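# Slide held gear onto shaft, meshing with neighbour gear

## Task

The left gripper starts out holding a gear a little above the top of a shaft. Lower it onto the shaft until it sits fully down and level, with its teeth engaged with the adjacent gear. Forcing or jamming it too hard fails the attempt.

## Robot and tools

Robot: two arms, left_arm and right_arm, each ending in a parallel gripper. Here only the left arm works; the right arm should stay still. The gripper's fingers extend along its own +z axis and close along its y axis. end_effector_position is the point midway between the finger pads, roughly 1 cm short of the fingertips.

Frames: the scene frame has its origin at table-top height midway between the nominal arm bases, +z up, +x out over the table, and left_arm on the +y side (arm names do not match image sides). Each arm's hand poses, targets and wrist camera pose are given in that arm's own base frame. Calibrated bases in the scene frame: left_arm at (-0.007, +0.242, 0) m, quat_wxyz (+1.000, 0, 0, +0.002); right_arm at (+0.008, -0.266, 0) m, quat_wxyz (+1.000, 0, 0, -0.019); both have up = (0, 0, +1). Fixed cameras and the table use the scene frame. Reported positions and orientations may be off by a few centimetres, more at long reach.

Row layout (used by both motion tools): 16 numbers, left_arm first then right_arm, each as x, y, z (metres), qw, qx, qy, qz (w first), opening. These are absolute targets in that arm's base frame, not offsets. Opening ranges from -1 (closed) to +1 (fully open, 0.093 m). To keep an arm parked, resend exactly the pose it reported when it began to rest, plus its desired opening, in every call. To hold orientation, keep sending the same quaternion rather than the drifted reported one. Resending a gripper's current command leaves it alone; a 0 is a real command.

execute_actions(actions, cameras): actions is a list of actions; each action is up to 15 rows, one per 1/30 s control step, and the last row is held for the remaining steps out of 15. An action is rejected for both arms if any target lies over 0.6 m from that gripper's start position along any of its axes; a malformed action, or a first action failing this check against the last reported state, rejects the whole call. An empty list just returns state and images. cameras picks images: omitted/null/["all"] for all, [] for none.

move(target, speed, blend, opening_speed, blocking, cameras): drives each gripper in a straight line from its Hand target to the target row (or through a list of up to 15 rows, all sharing a 10 s cap). speed is m/s per arm path, 0.002 to 2.9, default 0.25 (rotation up to twice that in rad/s); one value or one per target. blend (m) rounds corners in a list. opening_speed (0.2 or more, scale units per second) ramps finger commands. blocking=false returns after about 0.5 s while motion continues; a new move takes over from the running one. Paths ignore obstacles and the other arm; faster moves overshoot and hit harder, and a target set further past a contact presses harder. Avoid paths near an arm's own base. The extra move: line reports the ending (done, off_target, moving, held, fault) and limits (paced = pose clipped, held = steps withheld). done means at rest within 10 mm and 2 degrees; it says nothing about contact.

wait(seconds 0 to 10): lets time pass with the last commands held. stop(): brakes a running move. zoom_image(camera, region [x0,y0,x1,y1], at most 504x504 px, origin top-left) enlarges the newest image of cam_head_left, cam_head_right, cam_high, cam_low (504x504) or cam_left_wrist, cam_right_wrist (896x504). finished_scene(scene) ends the scene irrevocably; the goal must hold with the robot released.

Results: poses per arm, Hand target (where each arm is actually being sent, which may fall short of what you asked, so send the remainder next), Tool commands, grip_measured (+1 open, -1 closed; pads meet near -0.94, about 0.0208 higher per mm of object width, may read up to 0.02 high), Joint positions (last number = finger gap in metres), Joint velocities (may read within noise), joint torques (include gravity, offsets and noise; joints 1 to 3 wrap at ±28 N m), and, for execute_actions only, positions at some steps. The controller limits commanded rotation to 40 degrees from the measured orientation per step. Friction and gravity can leave the gripper low, short or tilted; tiny moves may not happen or go sideways, so check position and tilt after each move and correct.

Keep the gear gripped by resending the closing number throughout; do not open early. Descend slowly and in small steps; watch torques and images for binding, and rotate slightly to mesh teeth instead of pressing harder. Avoid hard pushes, jams, arm-to-arm contact, drops and anything leaving the table. MOTOR HOT appears at 75 °C; at 90 °C the arm folds and idles, at 100 °C it falls, so avoid long stretched holds or pushing at unreachable poses. Joint ranges (rad): waist -2.618 to 3.054, shoulder 0 to 3.142, elbow 0 to 3.142 (straight 2.901), wrist pitch ±1.571, wrist yaw ±1.571, wrist roll ±2.094.

Each tool is called after ">>>" in YAML: its name, and indented under it one key for each argument.

## Session

>>> execute_actions:
  actions: []

Scene clock: 0.00 s.
left_arm: end_effector_position=(+0.2784, -0.1496, +0.1229) grip_measured=-0.750 end_effector_quat_wxyz=(+0.004, +0.860, +0.510, -0.009) | right_arm: end_effector_position=(+0.3754, +0.0000, +0.4021) grip_measured=+1.000 end_effector_quat_wxyz=(+0.707, +0.000, +0.707, +0.000)
Joint positions: left_arm=[-0.483 1.741 1.467 -1.3 0.019 1.588 0.009] | right_arm=[0 1.047 1.047 0 0 0 0.093]
Joint velocities: within noise
Joint torques (N m): no reading
Heat: left arm: 28 °C; right arm: 27 °C.
Hand target: left_arm +0.2799, -0.1506, +0.1272; +0.011, +0.860, +0.510, -0.006 | right_arm +0.3744, +0.0000, +0.4045; +0.708, +0.000, +0.706, +0.000
Tool commands: left_gripper/opening=-0.924754 right_gripper/opening=+1.0

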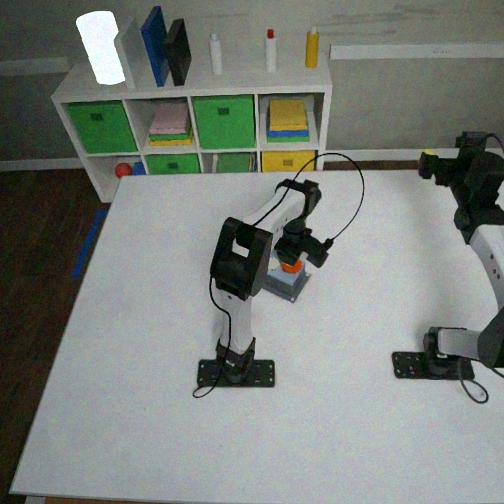

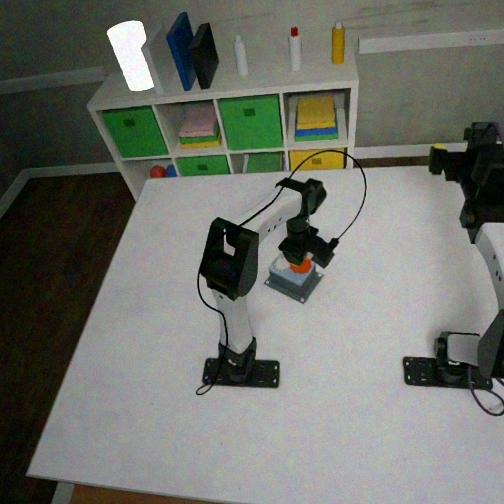

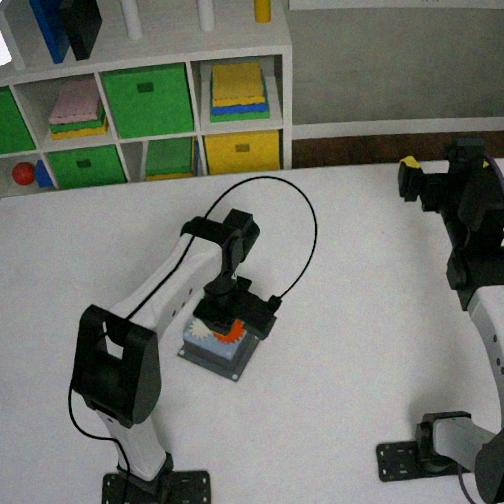

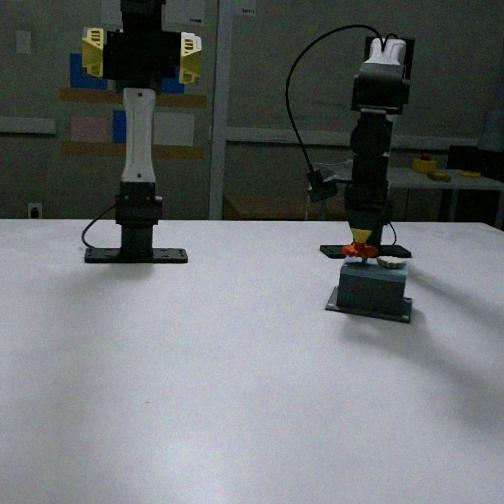

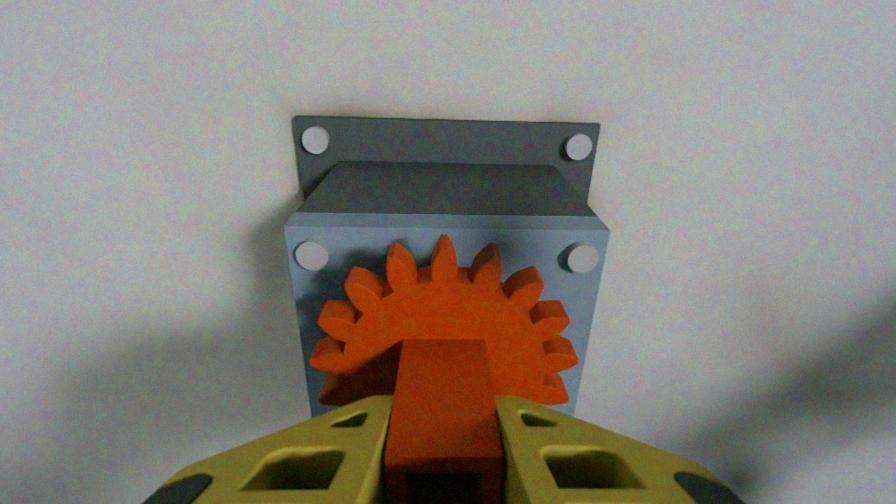

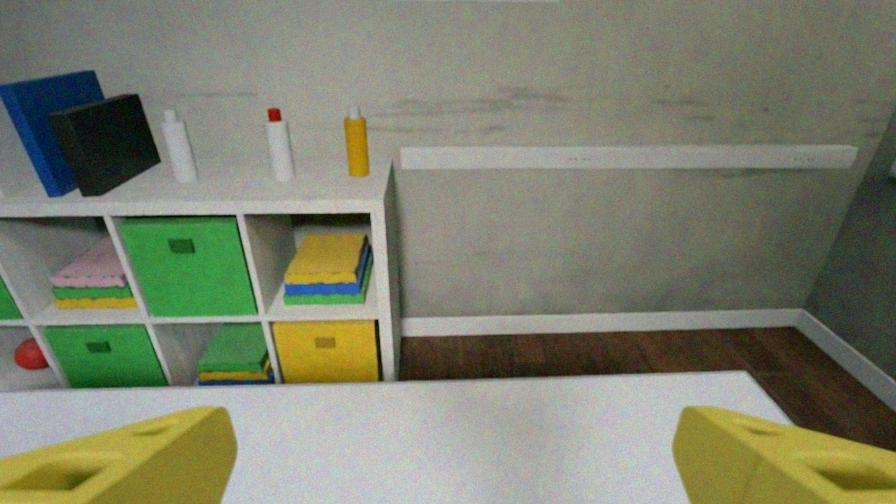

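>>> zoom_image:
  camera: "cam_high"
  region: [160, 260, 300, 400]

>>> zoom_image:
  camera: "cam_low"
  region: [310, 200, 430, 330]

>>> zoom_image:
  camera: "cam_left_wrist"
  region: [250, 80, 650, 504]

>>> zoom_image:
  camera: "cam_head_right"
  region: [240, 200, 360, 320]

>>> zoom_image:
  camera: "cam_head_left"
  region: [230, 200, 350, 320]

Scaled by 3.600.

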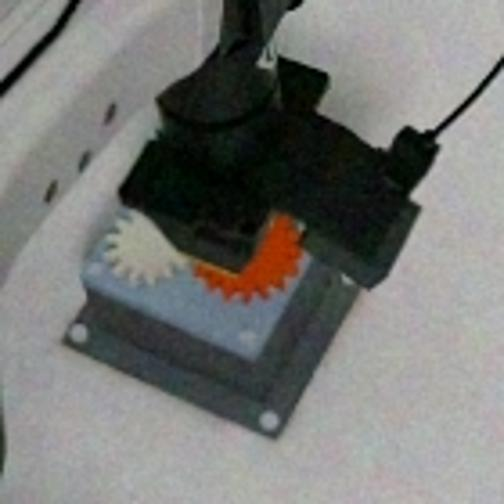

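Scaled by 3.877.

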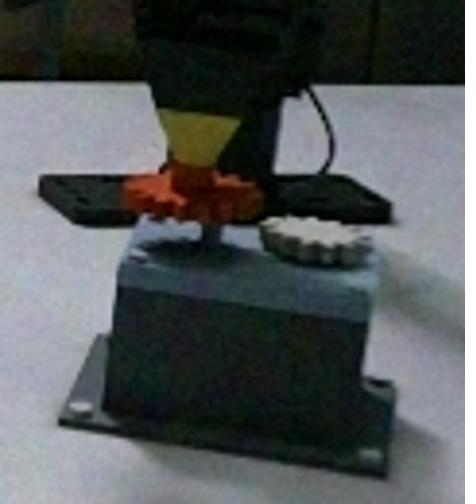

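Scaled by 1.189.

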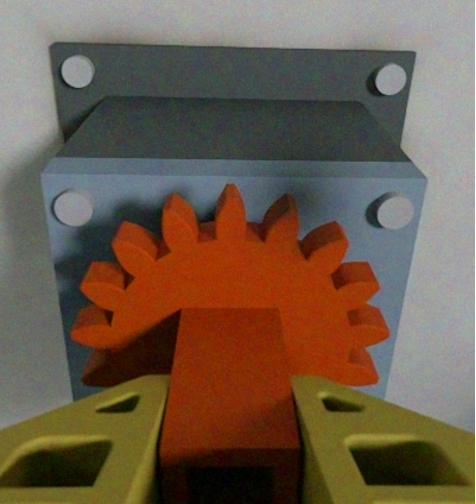

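Scaled by 4.200.

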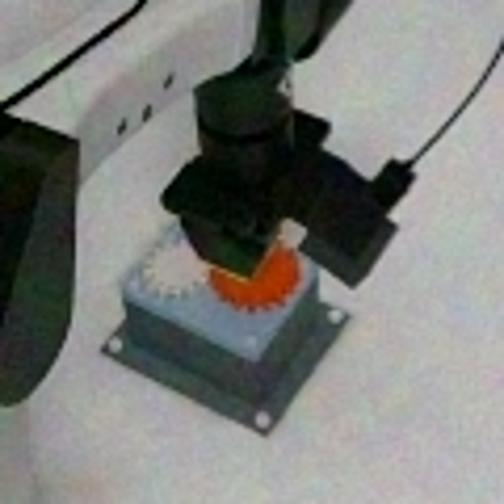

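Scaled by 4.200.

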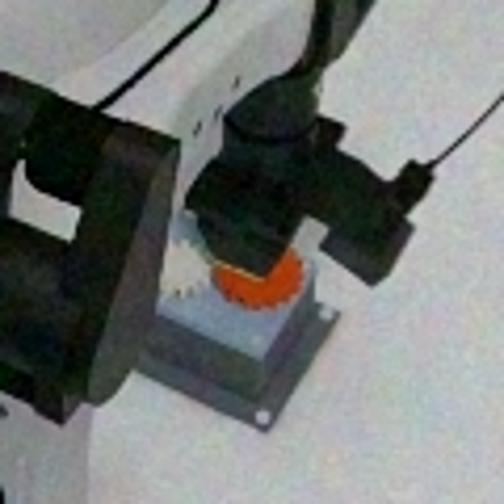

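>>> zoom_image:
  camera: "cam_low"
  region: [335, 230, 395, 290]

>>> zoom_image:
  camera: "cam_high"
  region: [180, 300, 260, 380]

>>> zoom_image:
  camera: "cam_head_right"
  region: [270, 245, 330, 305]

Scaled by 8.400.

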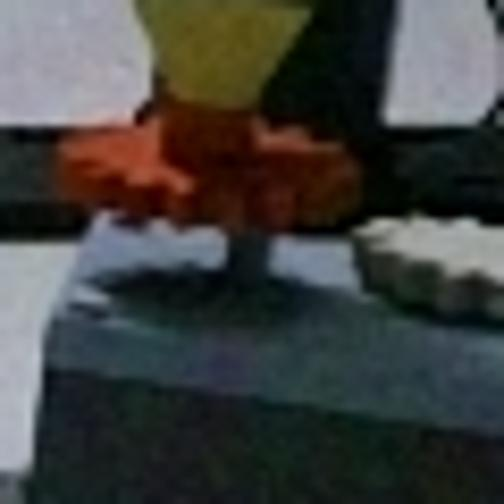

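Scaled by 6.300.

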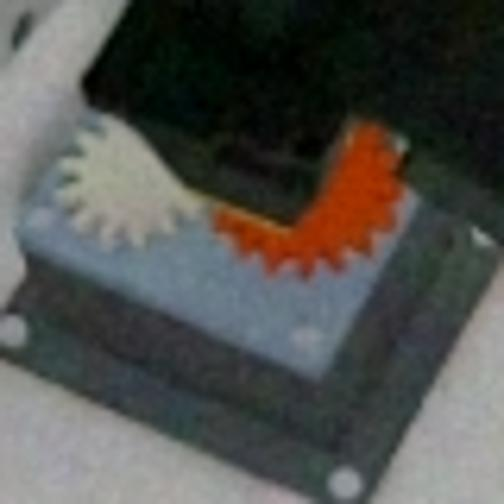

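Scaled by 8.400.

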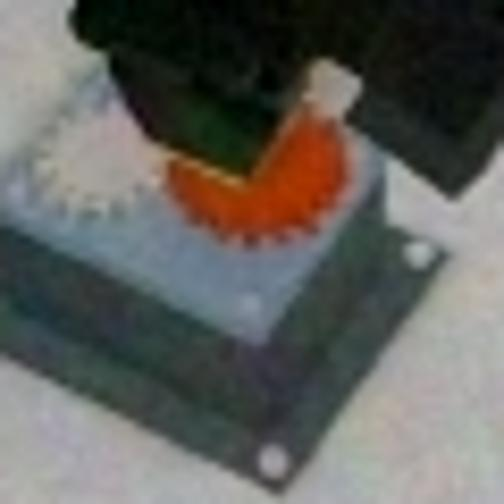

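>>> move:
  target:
    - [0.2799,-0.1506,0.165,0.004,0.860,0.510,-0.006,-0.925,0.3744,0,0.4045,0.708,0,0.706,0,1]
    - [0.308,-0.099,0.165,0.004,0.860,0.510,-0.006,-0.925,0.3744,0,0.4045,0.708,0,0.706,0,1]
  speed: 0.1

>>> zoom_image:
  camera: "cam_low"
  region: [325, 220, 425, 320]

>>> zoom_image:
  camera: "cam_left_wrist"
  region: [200, 0, 700, 504]

>>> zoom_image:
  camera: "cam_high"
  region: [160, 280, 280, 400]

Scene clock: 9.50 s.
left_arm: end_effector_position=(+0.3044, -0.0999, +0.1621) grip_measured=-0.730 end_effector_quat_wxyz=(+0.007, +0.858, +0.513, -0.006) | right_arm: end_effector_position=(+0.3754, +0.0000, +0.4021) grip_measured=+1.000 end_effector_quat_wxyz=(+0.707, +0.000, +0.707, +0.000)
Joint positions: left_arm=[-0.307 1.759 1.645 -1.454 0.019 1.757 0.01] | right_arm=[0 1.047 1.047 0 0 0 0.093]
Joint torques (N m): left_arm=[0.42 -6.01 8.12 0.04 0.02 0.05] | right_arm=[-0.27 -3 7.57 2.14 0.06 -0.03]
Heat: left arm: 30 °C; right arm: 29 °C.
Hand target: left_arm +0.3079, -0.0990, +0.1649; +0.004, +0.860, +0.510, -0.006 | right_arm +0.3744, +0.0000, +0.4045; +0.708, +0.000, +0.706, +0.000
Off the commanded pose: left_arm 0.005 m, 1 deg | right_arm 0.003 m, 0 deg.
move: done

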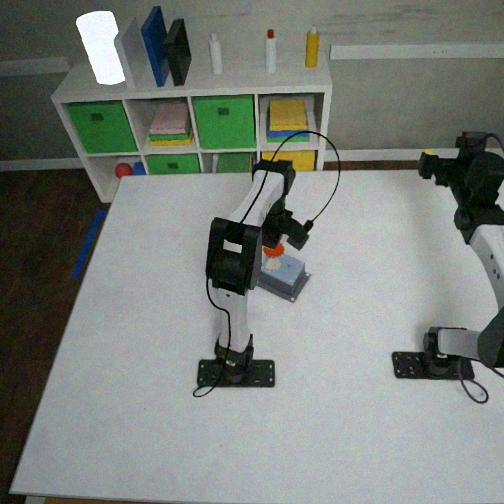

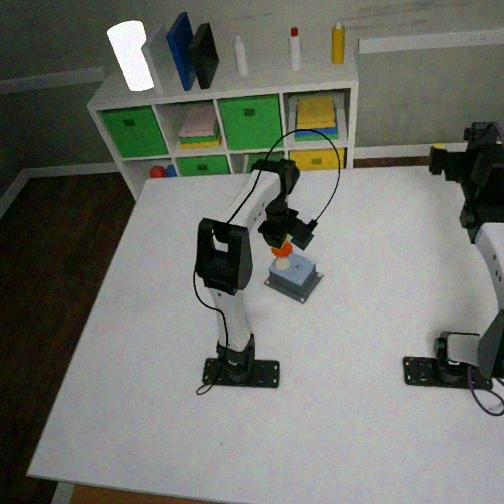

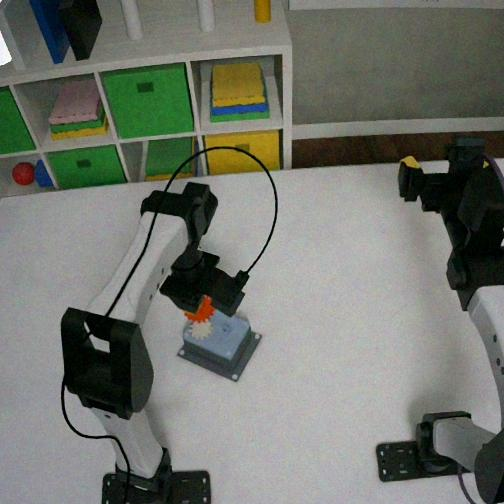

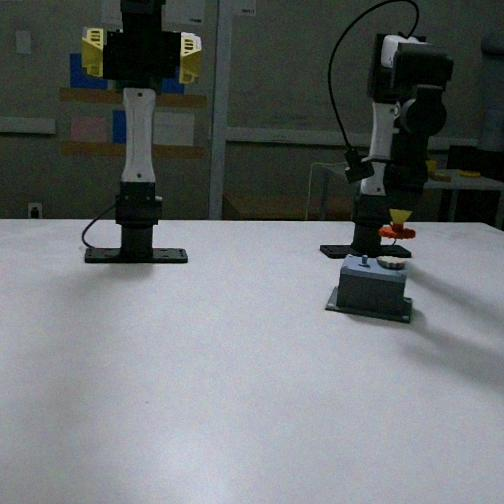

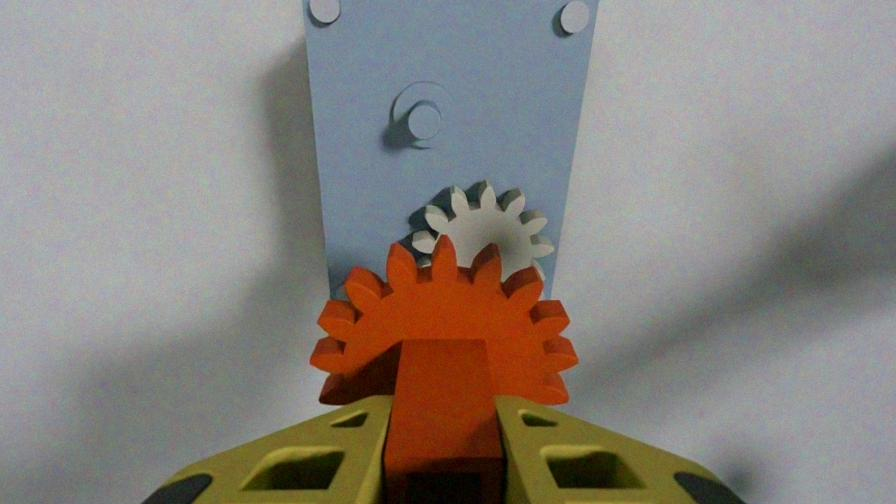

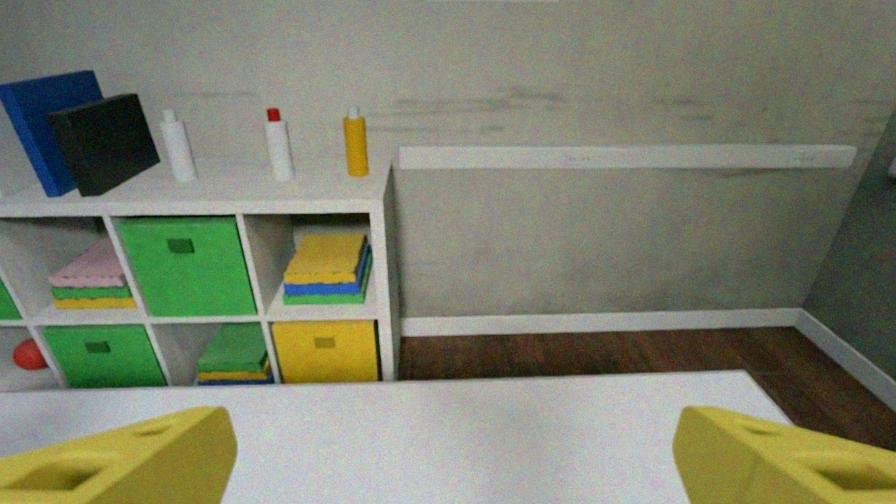

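Scaled by 5.040.

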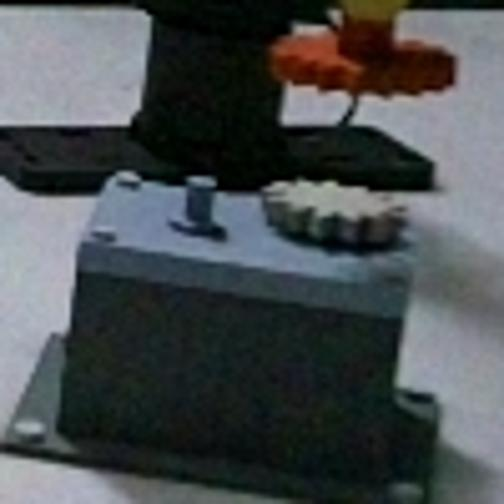

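Scaled by 1.000.

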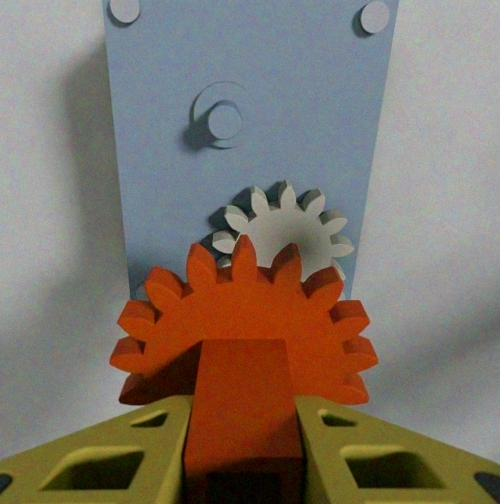

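Scaled by 4.200.

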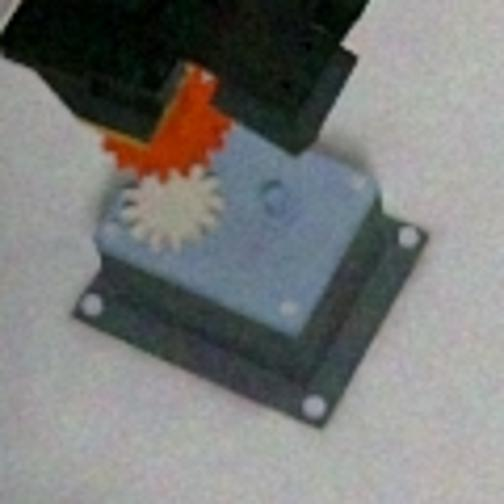

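>>> move:
  target: [0.299,-0.115,0.165,0.004,0.860,0.510,-0.006,-0.925,0.3744,0,0.4045,0.708,0,0.706,0,1]
  speed: 0.1
  cameras: ["cam_left_wrist"]

>>> zoom_image:
  camera: "cam_left_wrist"
  region: [340, 120, 590, 370]

>>> move:
  target: [0.299,-0.115,0.205,0.004,0.860,0.510,-0.006,-0.925,0.3744,0,0.4045,0.708,0,0.706,0,1]
  speed: 0.1
  cameras: ["cam_left_wrist"]

>>> zoom_image:
  camera: "cam_left_wrist"
  region: [340, 60, 590, 310]

>>> move:
  target: [0.313,-0.0895,0.205,0.004,0.860,0.510,-0.006,-0.925,0.3744,0,0.4045,0.708,0,0.706,0,1]
  speed: 0.1
  cameras: ["cam_left_wrist"]

>>> zoom_image:
  camera: "cam_left_wrist"
  region: [340, 0, 590, 250]

Scene clock: 14.63 s.
left_arm: end_effector_position=(+0.2991, -0.1144, +0.1622) grip_measured=-0.730 end_effector_quat_wxyz=(+0.007, +0.861, +0.508, -0.007) | right_arm: end_effector_position=(+0.3754, +0.0000, +0.4021) grip_measured=+1.000 end_effector_quat_wxyz=(+0.707, +0.000, +0.707, +0.000)
Joint positions: left_arm=[-0.355 1.759 1.646 -1.455 0.019 1.721 0.01] | right_arm=[0 1.047 1.047 0 0 0 0.093]
Joint torques (N m): left_arm=[-0.2 -7.16 6.91 0.1 0.03 -0.19] | right_arm=[-0.34 -3.07 7.65 2.13 0.07 -0.05]
Heat: left arm: 31 °C; right arm: 30 °C.
Hand target: left_arm +0.2990, -0.1149, +0.1650; +0.004, +0.860, +0.510, -0.006 | right_arm +0.3744, +0.0000, +0.4045; +0.708, +0.000, +0.706, +0.000
Off the commanded pose: left_arm 0.003 m, 0 deg | right_arm 0.003 m, 0 deg.
move: done
Images, in order (width x height): cam_left_wrist 896x504.

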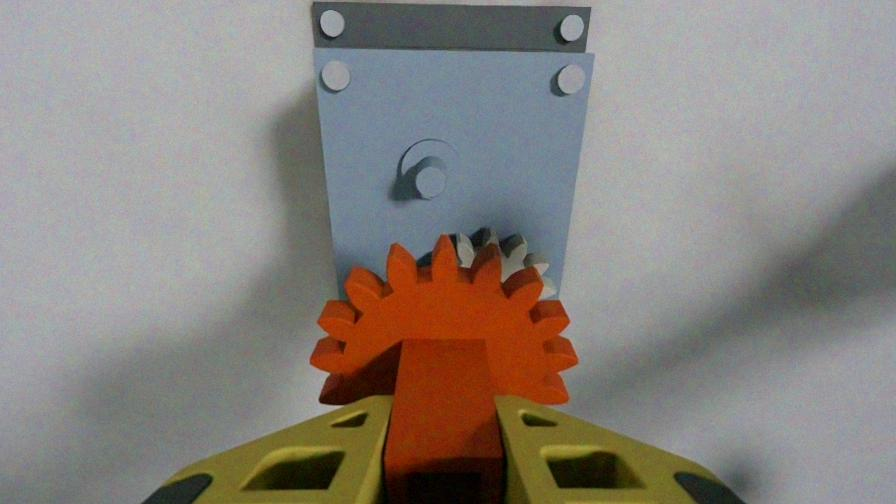

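Scaled by 2.016.

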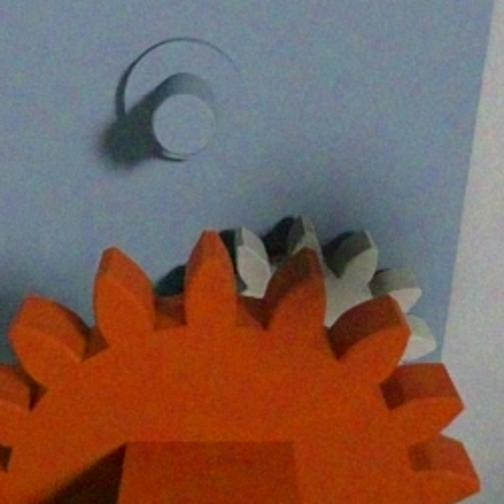

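Scene clock: 15.63 s.
left_arm: end_effector_position=(+0.2989, -0.1143, +0.1964) grip_measured=-0.730 end_effector_quat_wxyz=(+0.017, +0.861, +0.508, +0.001) | right_arm: end_effector_position=(+0.3754, +0.0000, +0.4021) grip_measured=+1.000 end_effector_quat_wxyz=(+0.707, +0.000, +0.707, +0.000)
Joint positions: left_arm=[-0.355 1.761 1.785 -1.567 0.019 1.72 0.01] | right_arm=[0 1.047 1.047 0 0 0 0.093]
Joint torques (N m): left_arm=[-0.2 -7.72 7.75 0.11 0.03 -0.16] | right_arm=[-0.32 -3.11 7.68 2.11 0.08 -0.03]
Heat: left arm: 31 °C; right arm: 30 °C.
Hand target: left_arm +0.2988, -0.1149, +0.2044; +0.021, +0.860, +0.510, +0.007 | right_arm +0.3744, +0.0000, +0.4045; +0.708, +0.000, +0.706, +0.000
Off the commanded pose: left_arm 0.009 m, 2 deg | right_arm 0.003 m, 0 deg.
joint sent to its limit (left arm) — joint 4 (wrist pitch), lower limit. The joint targets still meet the commanded pose.
move: done
Images, in order (width x height): cam_left_wrist 896x504.

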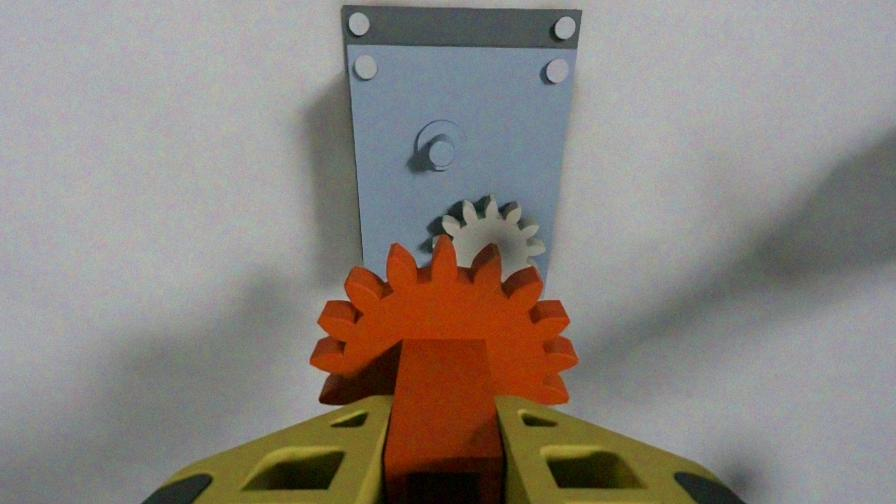

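Scaled by 2.016.

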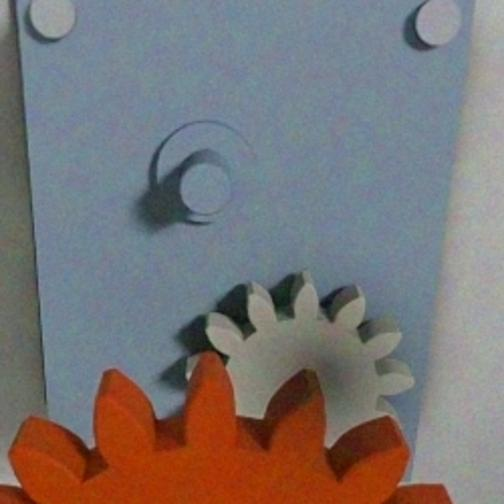

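Scene clock: 16.70 s.
left_arm: end_effector_position=(+0.3101, -0.0907, +0.2013) grip_measured=-0.730 end_effector_quat_wxyz=(+0.023, +0.858, +0.513, +0.009) | right_arm: end_effector_position=(+0.3754, +0.0000, +0.4021) grip_measured=+1.000 end_effector_quat_wxyz=(+0.707, +0.000, +0.707, +0.000)
Joint positions: left_arm=[-0.274 1.761 1.804 -1.569 0.019 1.788 0.01] | right_arm=[0 1.047 1.047 0 0 0 0.093]
Joint torques (N m): left_arm=[0.46 -6.13 7.91 0.16 0.03 0.04] | right_arm=[-0.32 -3.04 7.68 2.1 0.06 -0.03]
Heat: left arm: 31 °C; right arm: 30 °C.
Hand target: left_arm +0.3129, -0.0895, +0.2045; +0.021, +0.860, +0.510, +0.010 | right_arm +0.3744, +0.0000, +0.4045; +0.708, +0.000, +0.706, +0.000
Off the commanded pose: left_arm 0.005 m, 3 deg | right_arm 0.003 m, 0 deg.
joint sent to its limit (left arm) — joint 4 (wrist pitch), lower limit. The joint targets are off in orientation, not in position.
move: off_target (left_arm)
Images, in order (width x height): cam_left_wrist 896x504.

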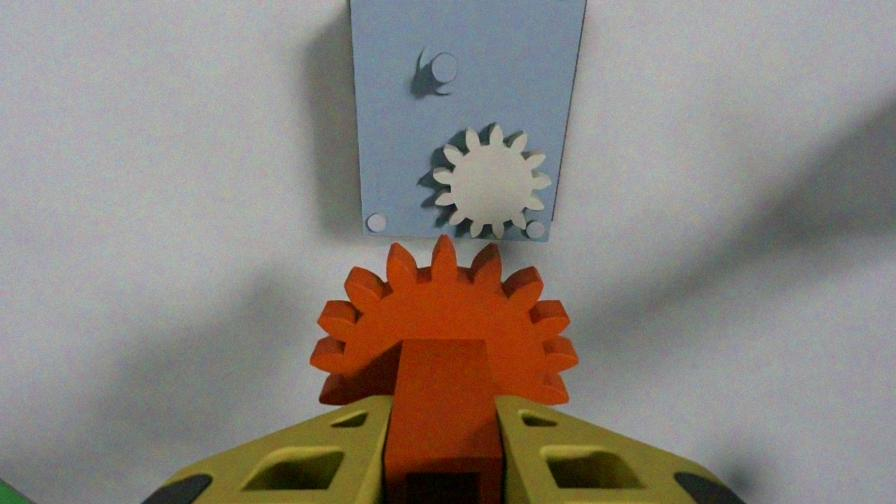

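Scaled by 2.016.

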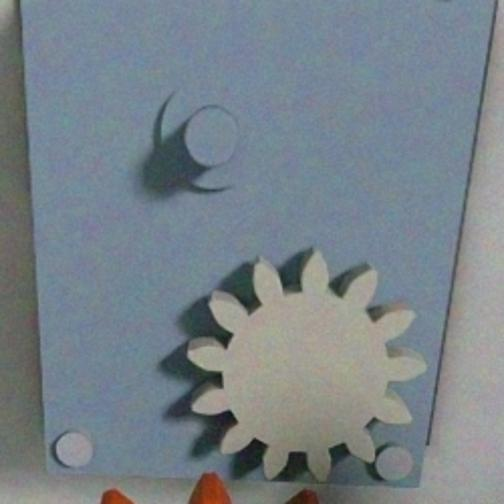

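>>> move:
  target: [0.299,-0.115,0.145,0.004,0.860,0.510,-0.006,-0.925,0.3744,0,0.4045,0.708,0,0.706,0,1]
  speed: 0.1
  cameras: ["cam_left_wrist"]

>>> zoom_image:
  camera: "cam_left_wrist"
  region: [300, 0, 600, 300]

>>> move:
  target: [0.299,-0.115,0.183,0.004,0.860,0.510,-0.006,-0.925,0.3744,0,0.4045,0.708,0,0.706,0,1]
  speed: 0.1
  cameras: ["cam_left_wrist"]

>>> zoom_image:
  camera: "cam_left_wrist"
  region: [300, 0, 600, 300]

>>> move:
  target: [0.3184,-0.080,0.165,0.004,0.860,0.510,-0.006,-0.925,0.3744,0,0.4045,0.708,0,0.706,0,1]
  speed: 0.1
  cameras: ["cam_left_wrist"]

>>> zoom_image:
  camera: "cam_left_wrist"
  region: [300, 0, 600, 300]

>>> move:
  target: [0.3165,-0.1246,0.165,0.004,0.860,0.510,-0.006,-0.925,0.3744,0,0.4045,0.708,0,0.706,0,1]
  speed: 0.1
  cameras: ["cam_left_wrist"]

>>> zoom_image:
  camera: "cam_left_wrist"
  region: [400, 0, 700, 300]

Scene clock: 26.87 s.
left_arm: end_effector_position=(+0.2984, -0.1140, +0.1478) grip_measured=-0.730 end_effector_quat_wxyz=(+0.003, +0.861, +0.508, -0.010) | right_arm: end_effector_position=(+0.3754, +0.0000, +0.4021) grip_measured=+1.000 end_effector_quat_wxyz=(+0.707, +0.000, +0.707, +0.000)
Joint positions: left_arm=[-0.355 1.761 1.589 -1.408 0.019 1.721 0.01] | right_arm=[0 1.047 1.047 0 0 0 0.093]
Joint torques (N m): left_arm=[-0.28 -7.87 4.36 0.42 0.02 -0.13] | right_arm=[-0.28 -2.92 7.45 2.13 0.09 -0.02]
Heat: left arm: 32 °C; right arm: 31 °C.
Hand target: left_arm +0.2989, -0.1150, +0.1449; +0.004, +0.860, +0.510, -0.006 | right_arm +0.3744, +0.0000, +0.4045; +0.708, +0.000, +0.706, +0.000
Off the commanded pose: left_arm 0.003 m, 1 deg | right_arm 0.003 m, 0 deg.
move: done
Images, in order (width x height): cam_left_wrist 896x504.

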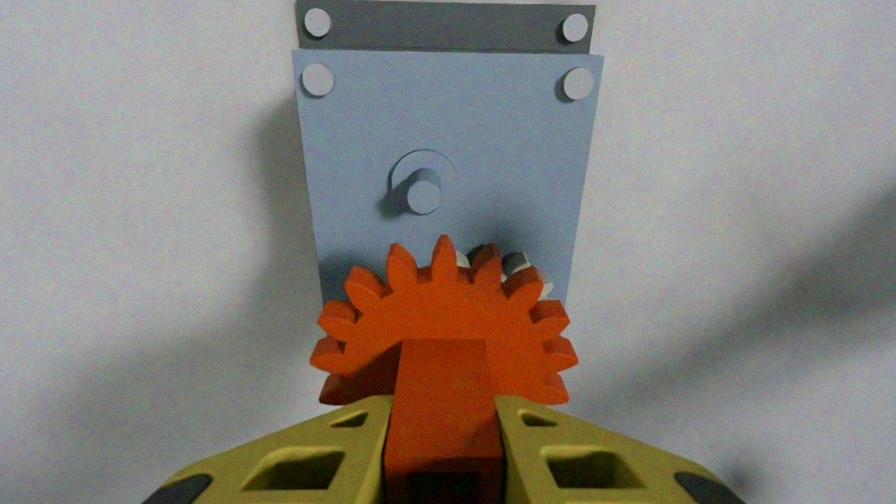

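Scaled by 1.680.

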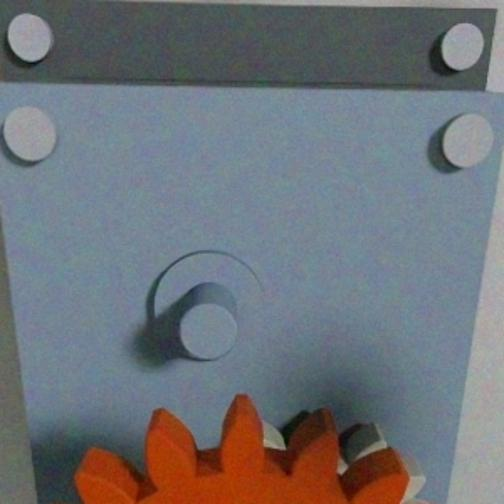

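Scene clock: 28.00 s.
left_arm: end_effector_position=(+0.2973, -0.1136, +0.1805) grip_measured=-0.730 end_effector_quat_wxyz=(+0.008, +0.861, +0.508, -0.006) | right_arm: end_effector_position=(+0.3754, +0.0000, +0.4021) grip_measured=+1.000 end_effector_quat_wxyz=(+0.707, +0.000, +0.707, +0.000)
Joint positions: left_arm=[-0.355 1.761 1.72 -1.525 0.019 1.72 0.01] | right_arm=[0 1.047 1.047 0 0 0 0.093]
Joint torques (N m): left_arm=[-0.28 -6.04 7.83 0.08 0.03 -0.16] | right_arm=[-0.25 -3.03 7.62 2.13 0.07 -0.05]
Heat: left arm: 33 °C; right arm: 31 °C.
Hand target: left_arm +0.2990, -0.1150, +0.1829; +0.004, +0.860, +0.510, -0.006 | right_arm +0.3744, +0.0000, +0.4045; +0.708, +0.000, +0.706, +0.000
Off the commanded pose: left_arm 0.003 m, 1 deg | right_arm 0.003 m, 0 deg.
move: done
Images, in order (width x height): cam_left_wrist 896x504.

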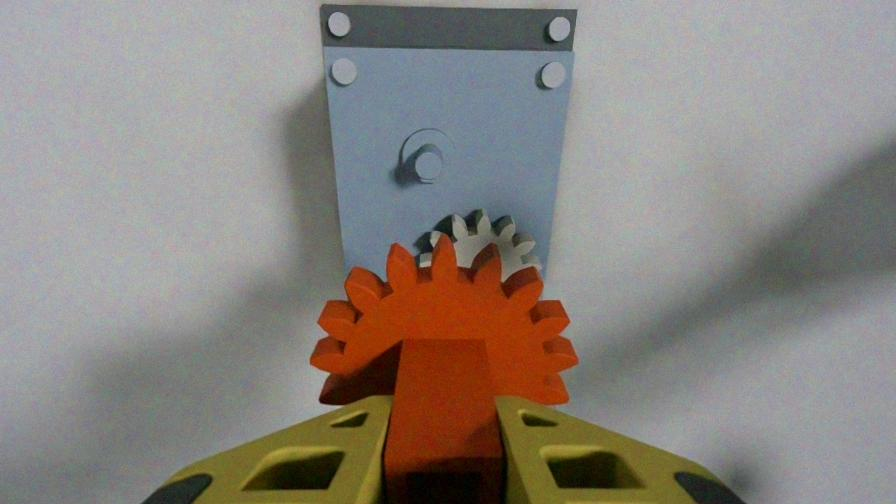

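Scaled by 1.680.

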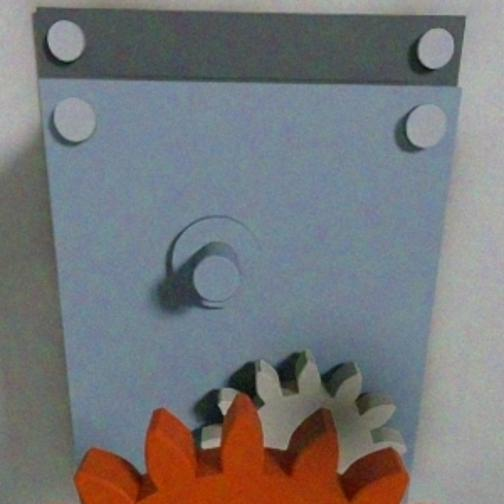

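Scene clock: 29.10 s.
left_arm: end_effector_position=(+0.3160, -0.0813, +0.1743) grip_measured=-0.730 end_effector_quat_wxyz=(+0.011, +0.858, +0.513, -0.002) | right_arm: end_effector_position=(+0.3754, +0.0000, +0.4021) grip_measured=+1.000 end_effector_quat_wxyz=(+0.707, +0.000, +0.707, +0.000)
Joint positions: left_arm=[-0.242 1.781 1.72 -1.498 0.019 1.821 0.01] | right_arm=[0 1.047 1.047 0 0 0 0.093]
Joint torques (N m): left_arm=[0.42 -6.24 4.12 0.42 0.03 0.04] | right_arm=[-0.27 -3.11 7.56 2.09 0.09 -0.03]
Heat: left arm: 33 °C; right arm: 31 °C.
Hand target: left_arm +0.3182, -0.0800, +0.1651; +0.004, +0.860, +0.510, -0.006 | right_arm +0.3744, +0.0000, +0.4045; +0.708, +0.000, +0.706, +0.000
Off the commanded pose: left_arm 0.010 m, 1 deg | right_arm 0.003 m, 0 deg.
move: done
Images, in order (width x height): cam_left_wrist 896x504.

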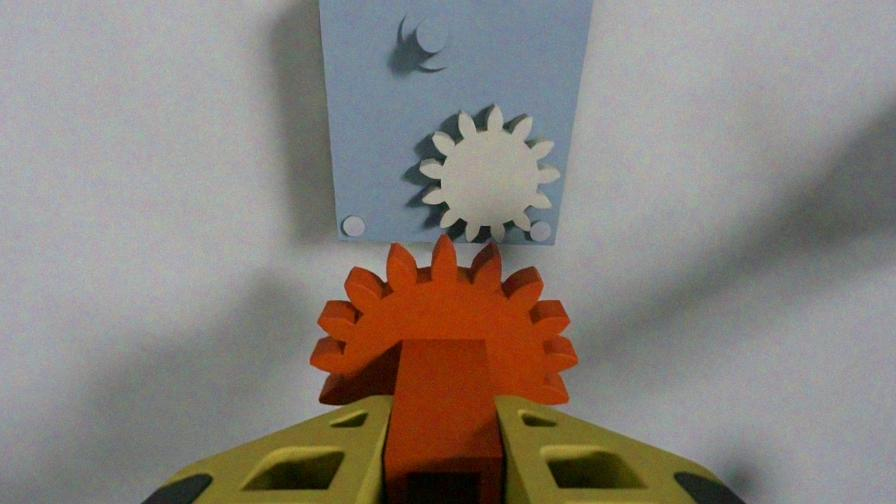

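Scaled by 1.680.

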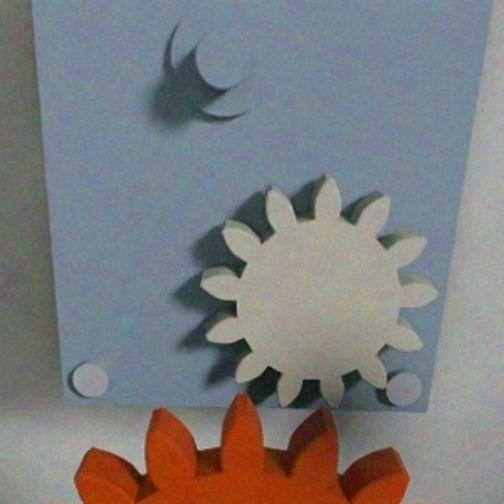

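Scene clock: 30.20 s.
left_arm: end_effector_position=(+0.3076, -0.1210, +0.1625) grip_measured=-0.730 end_effector_quat_wxyz=(-0.004, +0.862, +0.507, -0.015) | right_arm: end_effector_position=(+0.3754, +0.0000, +0.4021) grip_measured=+1.000 end_effector_quat_wxyz=(+0.707, +0.000, +0.707, +0.000)
Joint positions: left_arm=[-0.365 1.827 1.729 -1.498 0.019 1.713 0.01] | right_arm=[0 1.047 1.047 0 0 0 0.093]
Joint torques (N m): left_arm=[-0.12 -6.6 8.02 0.28 0.04 -0.17] | right_arm=[-0.29 -3.07 7.69 2.11 0.08 -0.03]
Heat: left arm: 33 °C; right arm: 31 °C.
Hand target: left_arm +0.3163, -0.1246, +0.1650; +0.004, +0.860, +0.510, -0.006 | right_arm +0.3744, +0.0000, +0.4045; +0.708, +0.000, +0.706, +0.000
Off the commanded pose: left_arm 0.010 m, 1 deg | right_arm 0.003 m, 0 deg.
move: done
Images, in order (width x height): cam_left_wrist 896x504.

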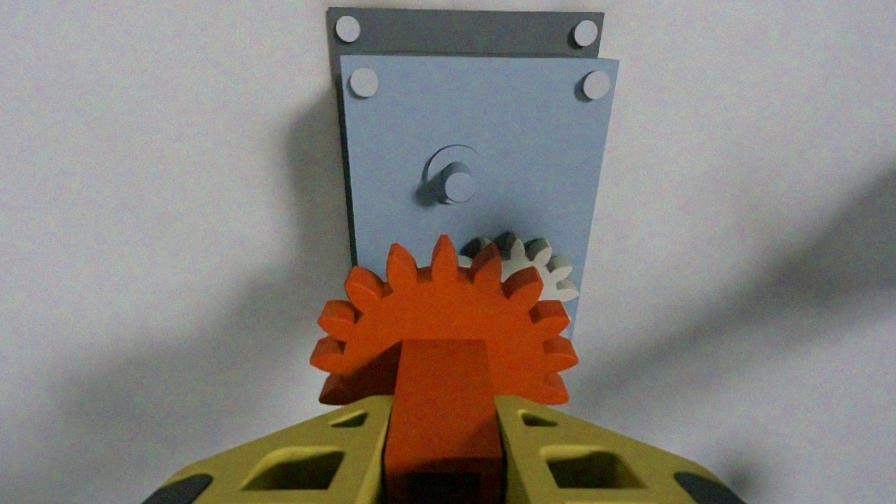

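Scaled by 1.680.

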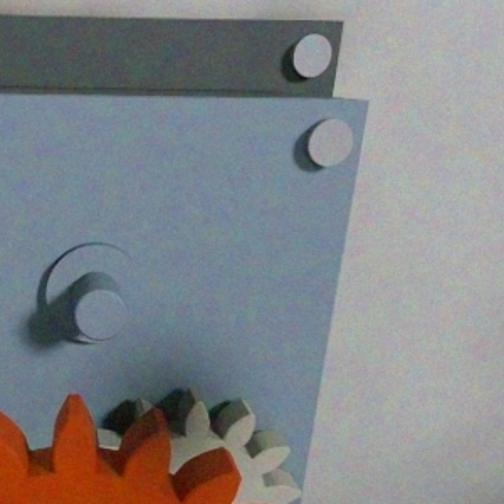

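>>> zoom_image:
  camera: "cam_left_wrist"
  region: [300, 220, 450, 370]

>>> zoom_image:
  camera: "cam_left_wrist"
  region: [440, 220, 590, 370]

>>> zoom_image:
  camera: "cam_left_wrist"
  region: [300, 310, 590, 504]

Scaled by 3.360.

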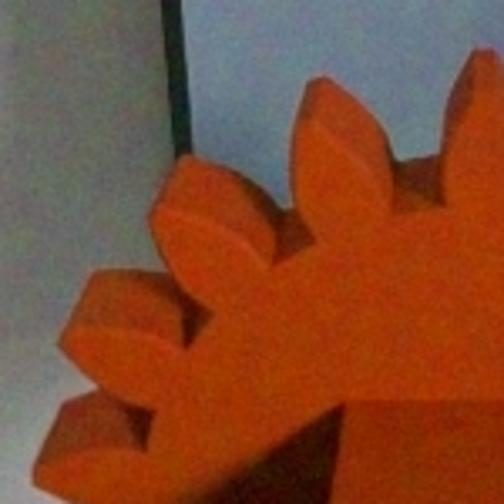

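Scaled by 3.360.

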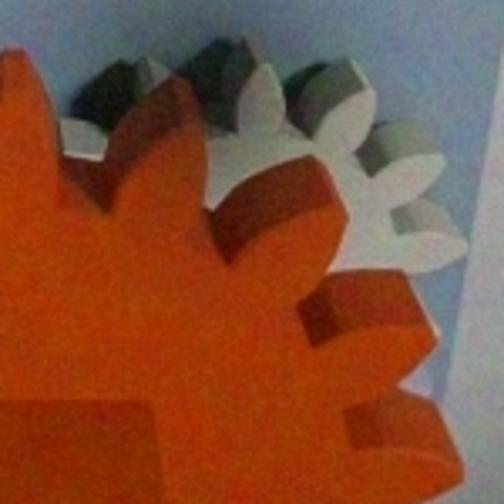

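Scaled by 1.738.

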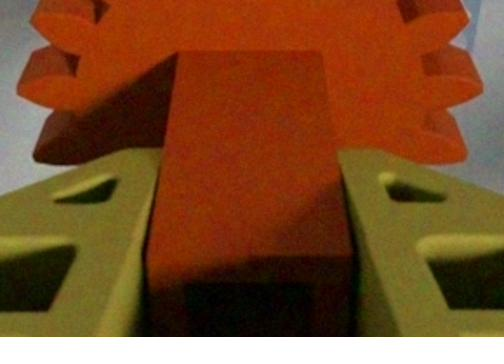

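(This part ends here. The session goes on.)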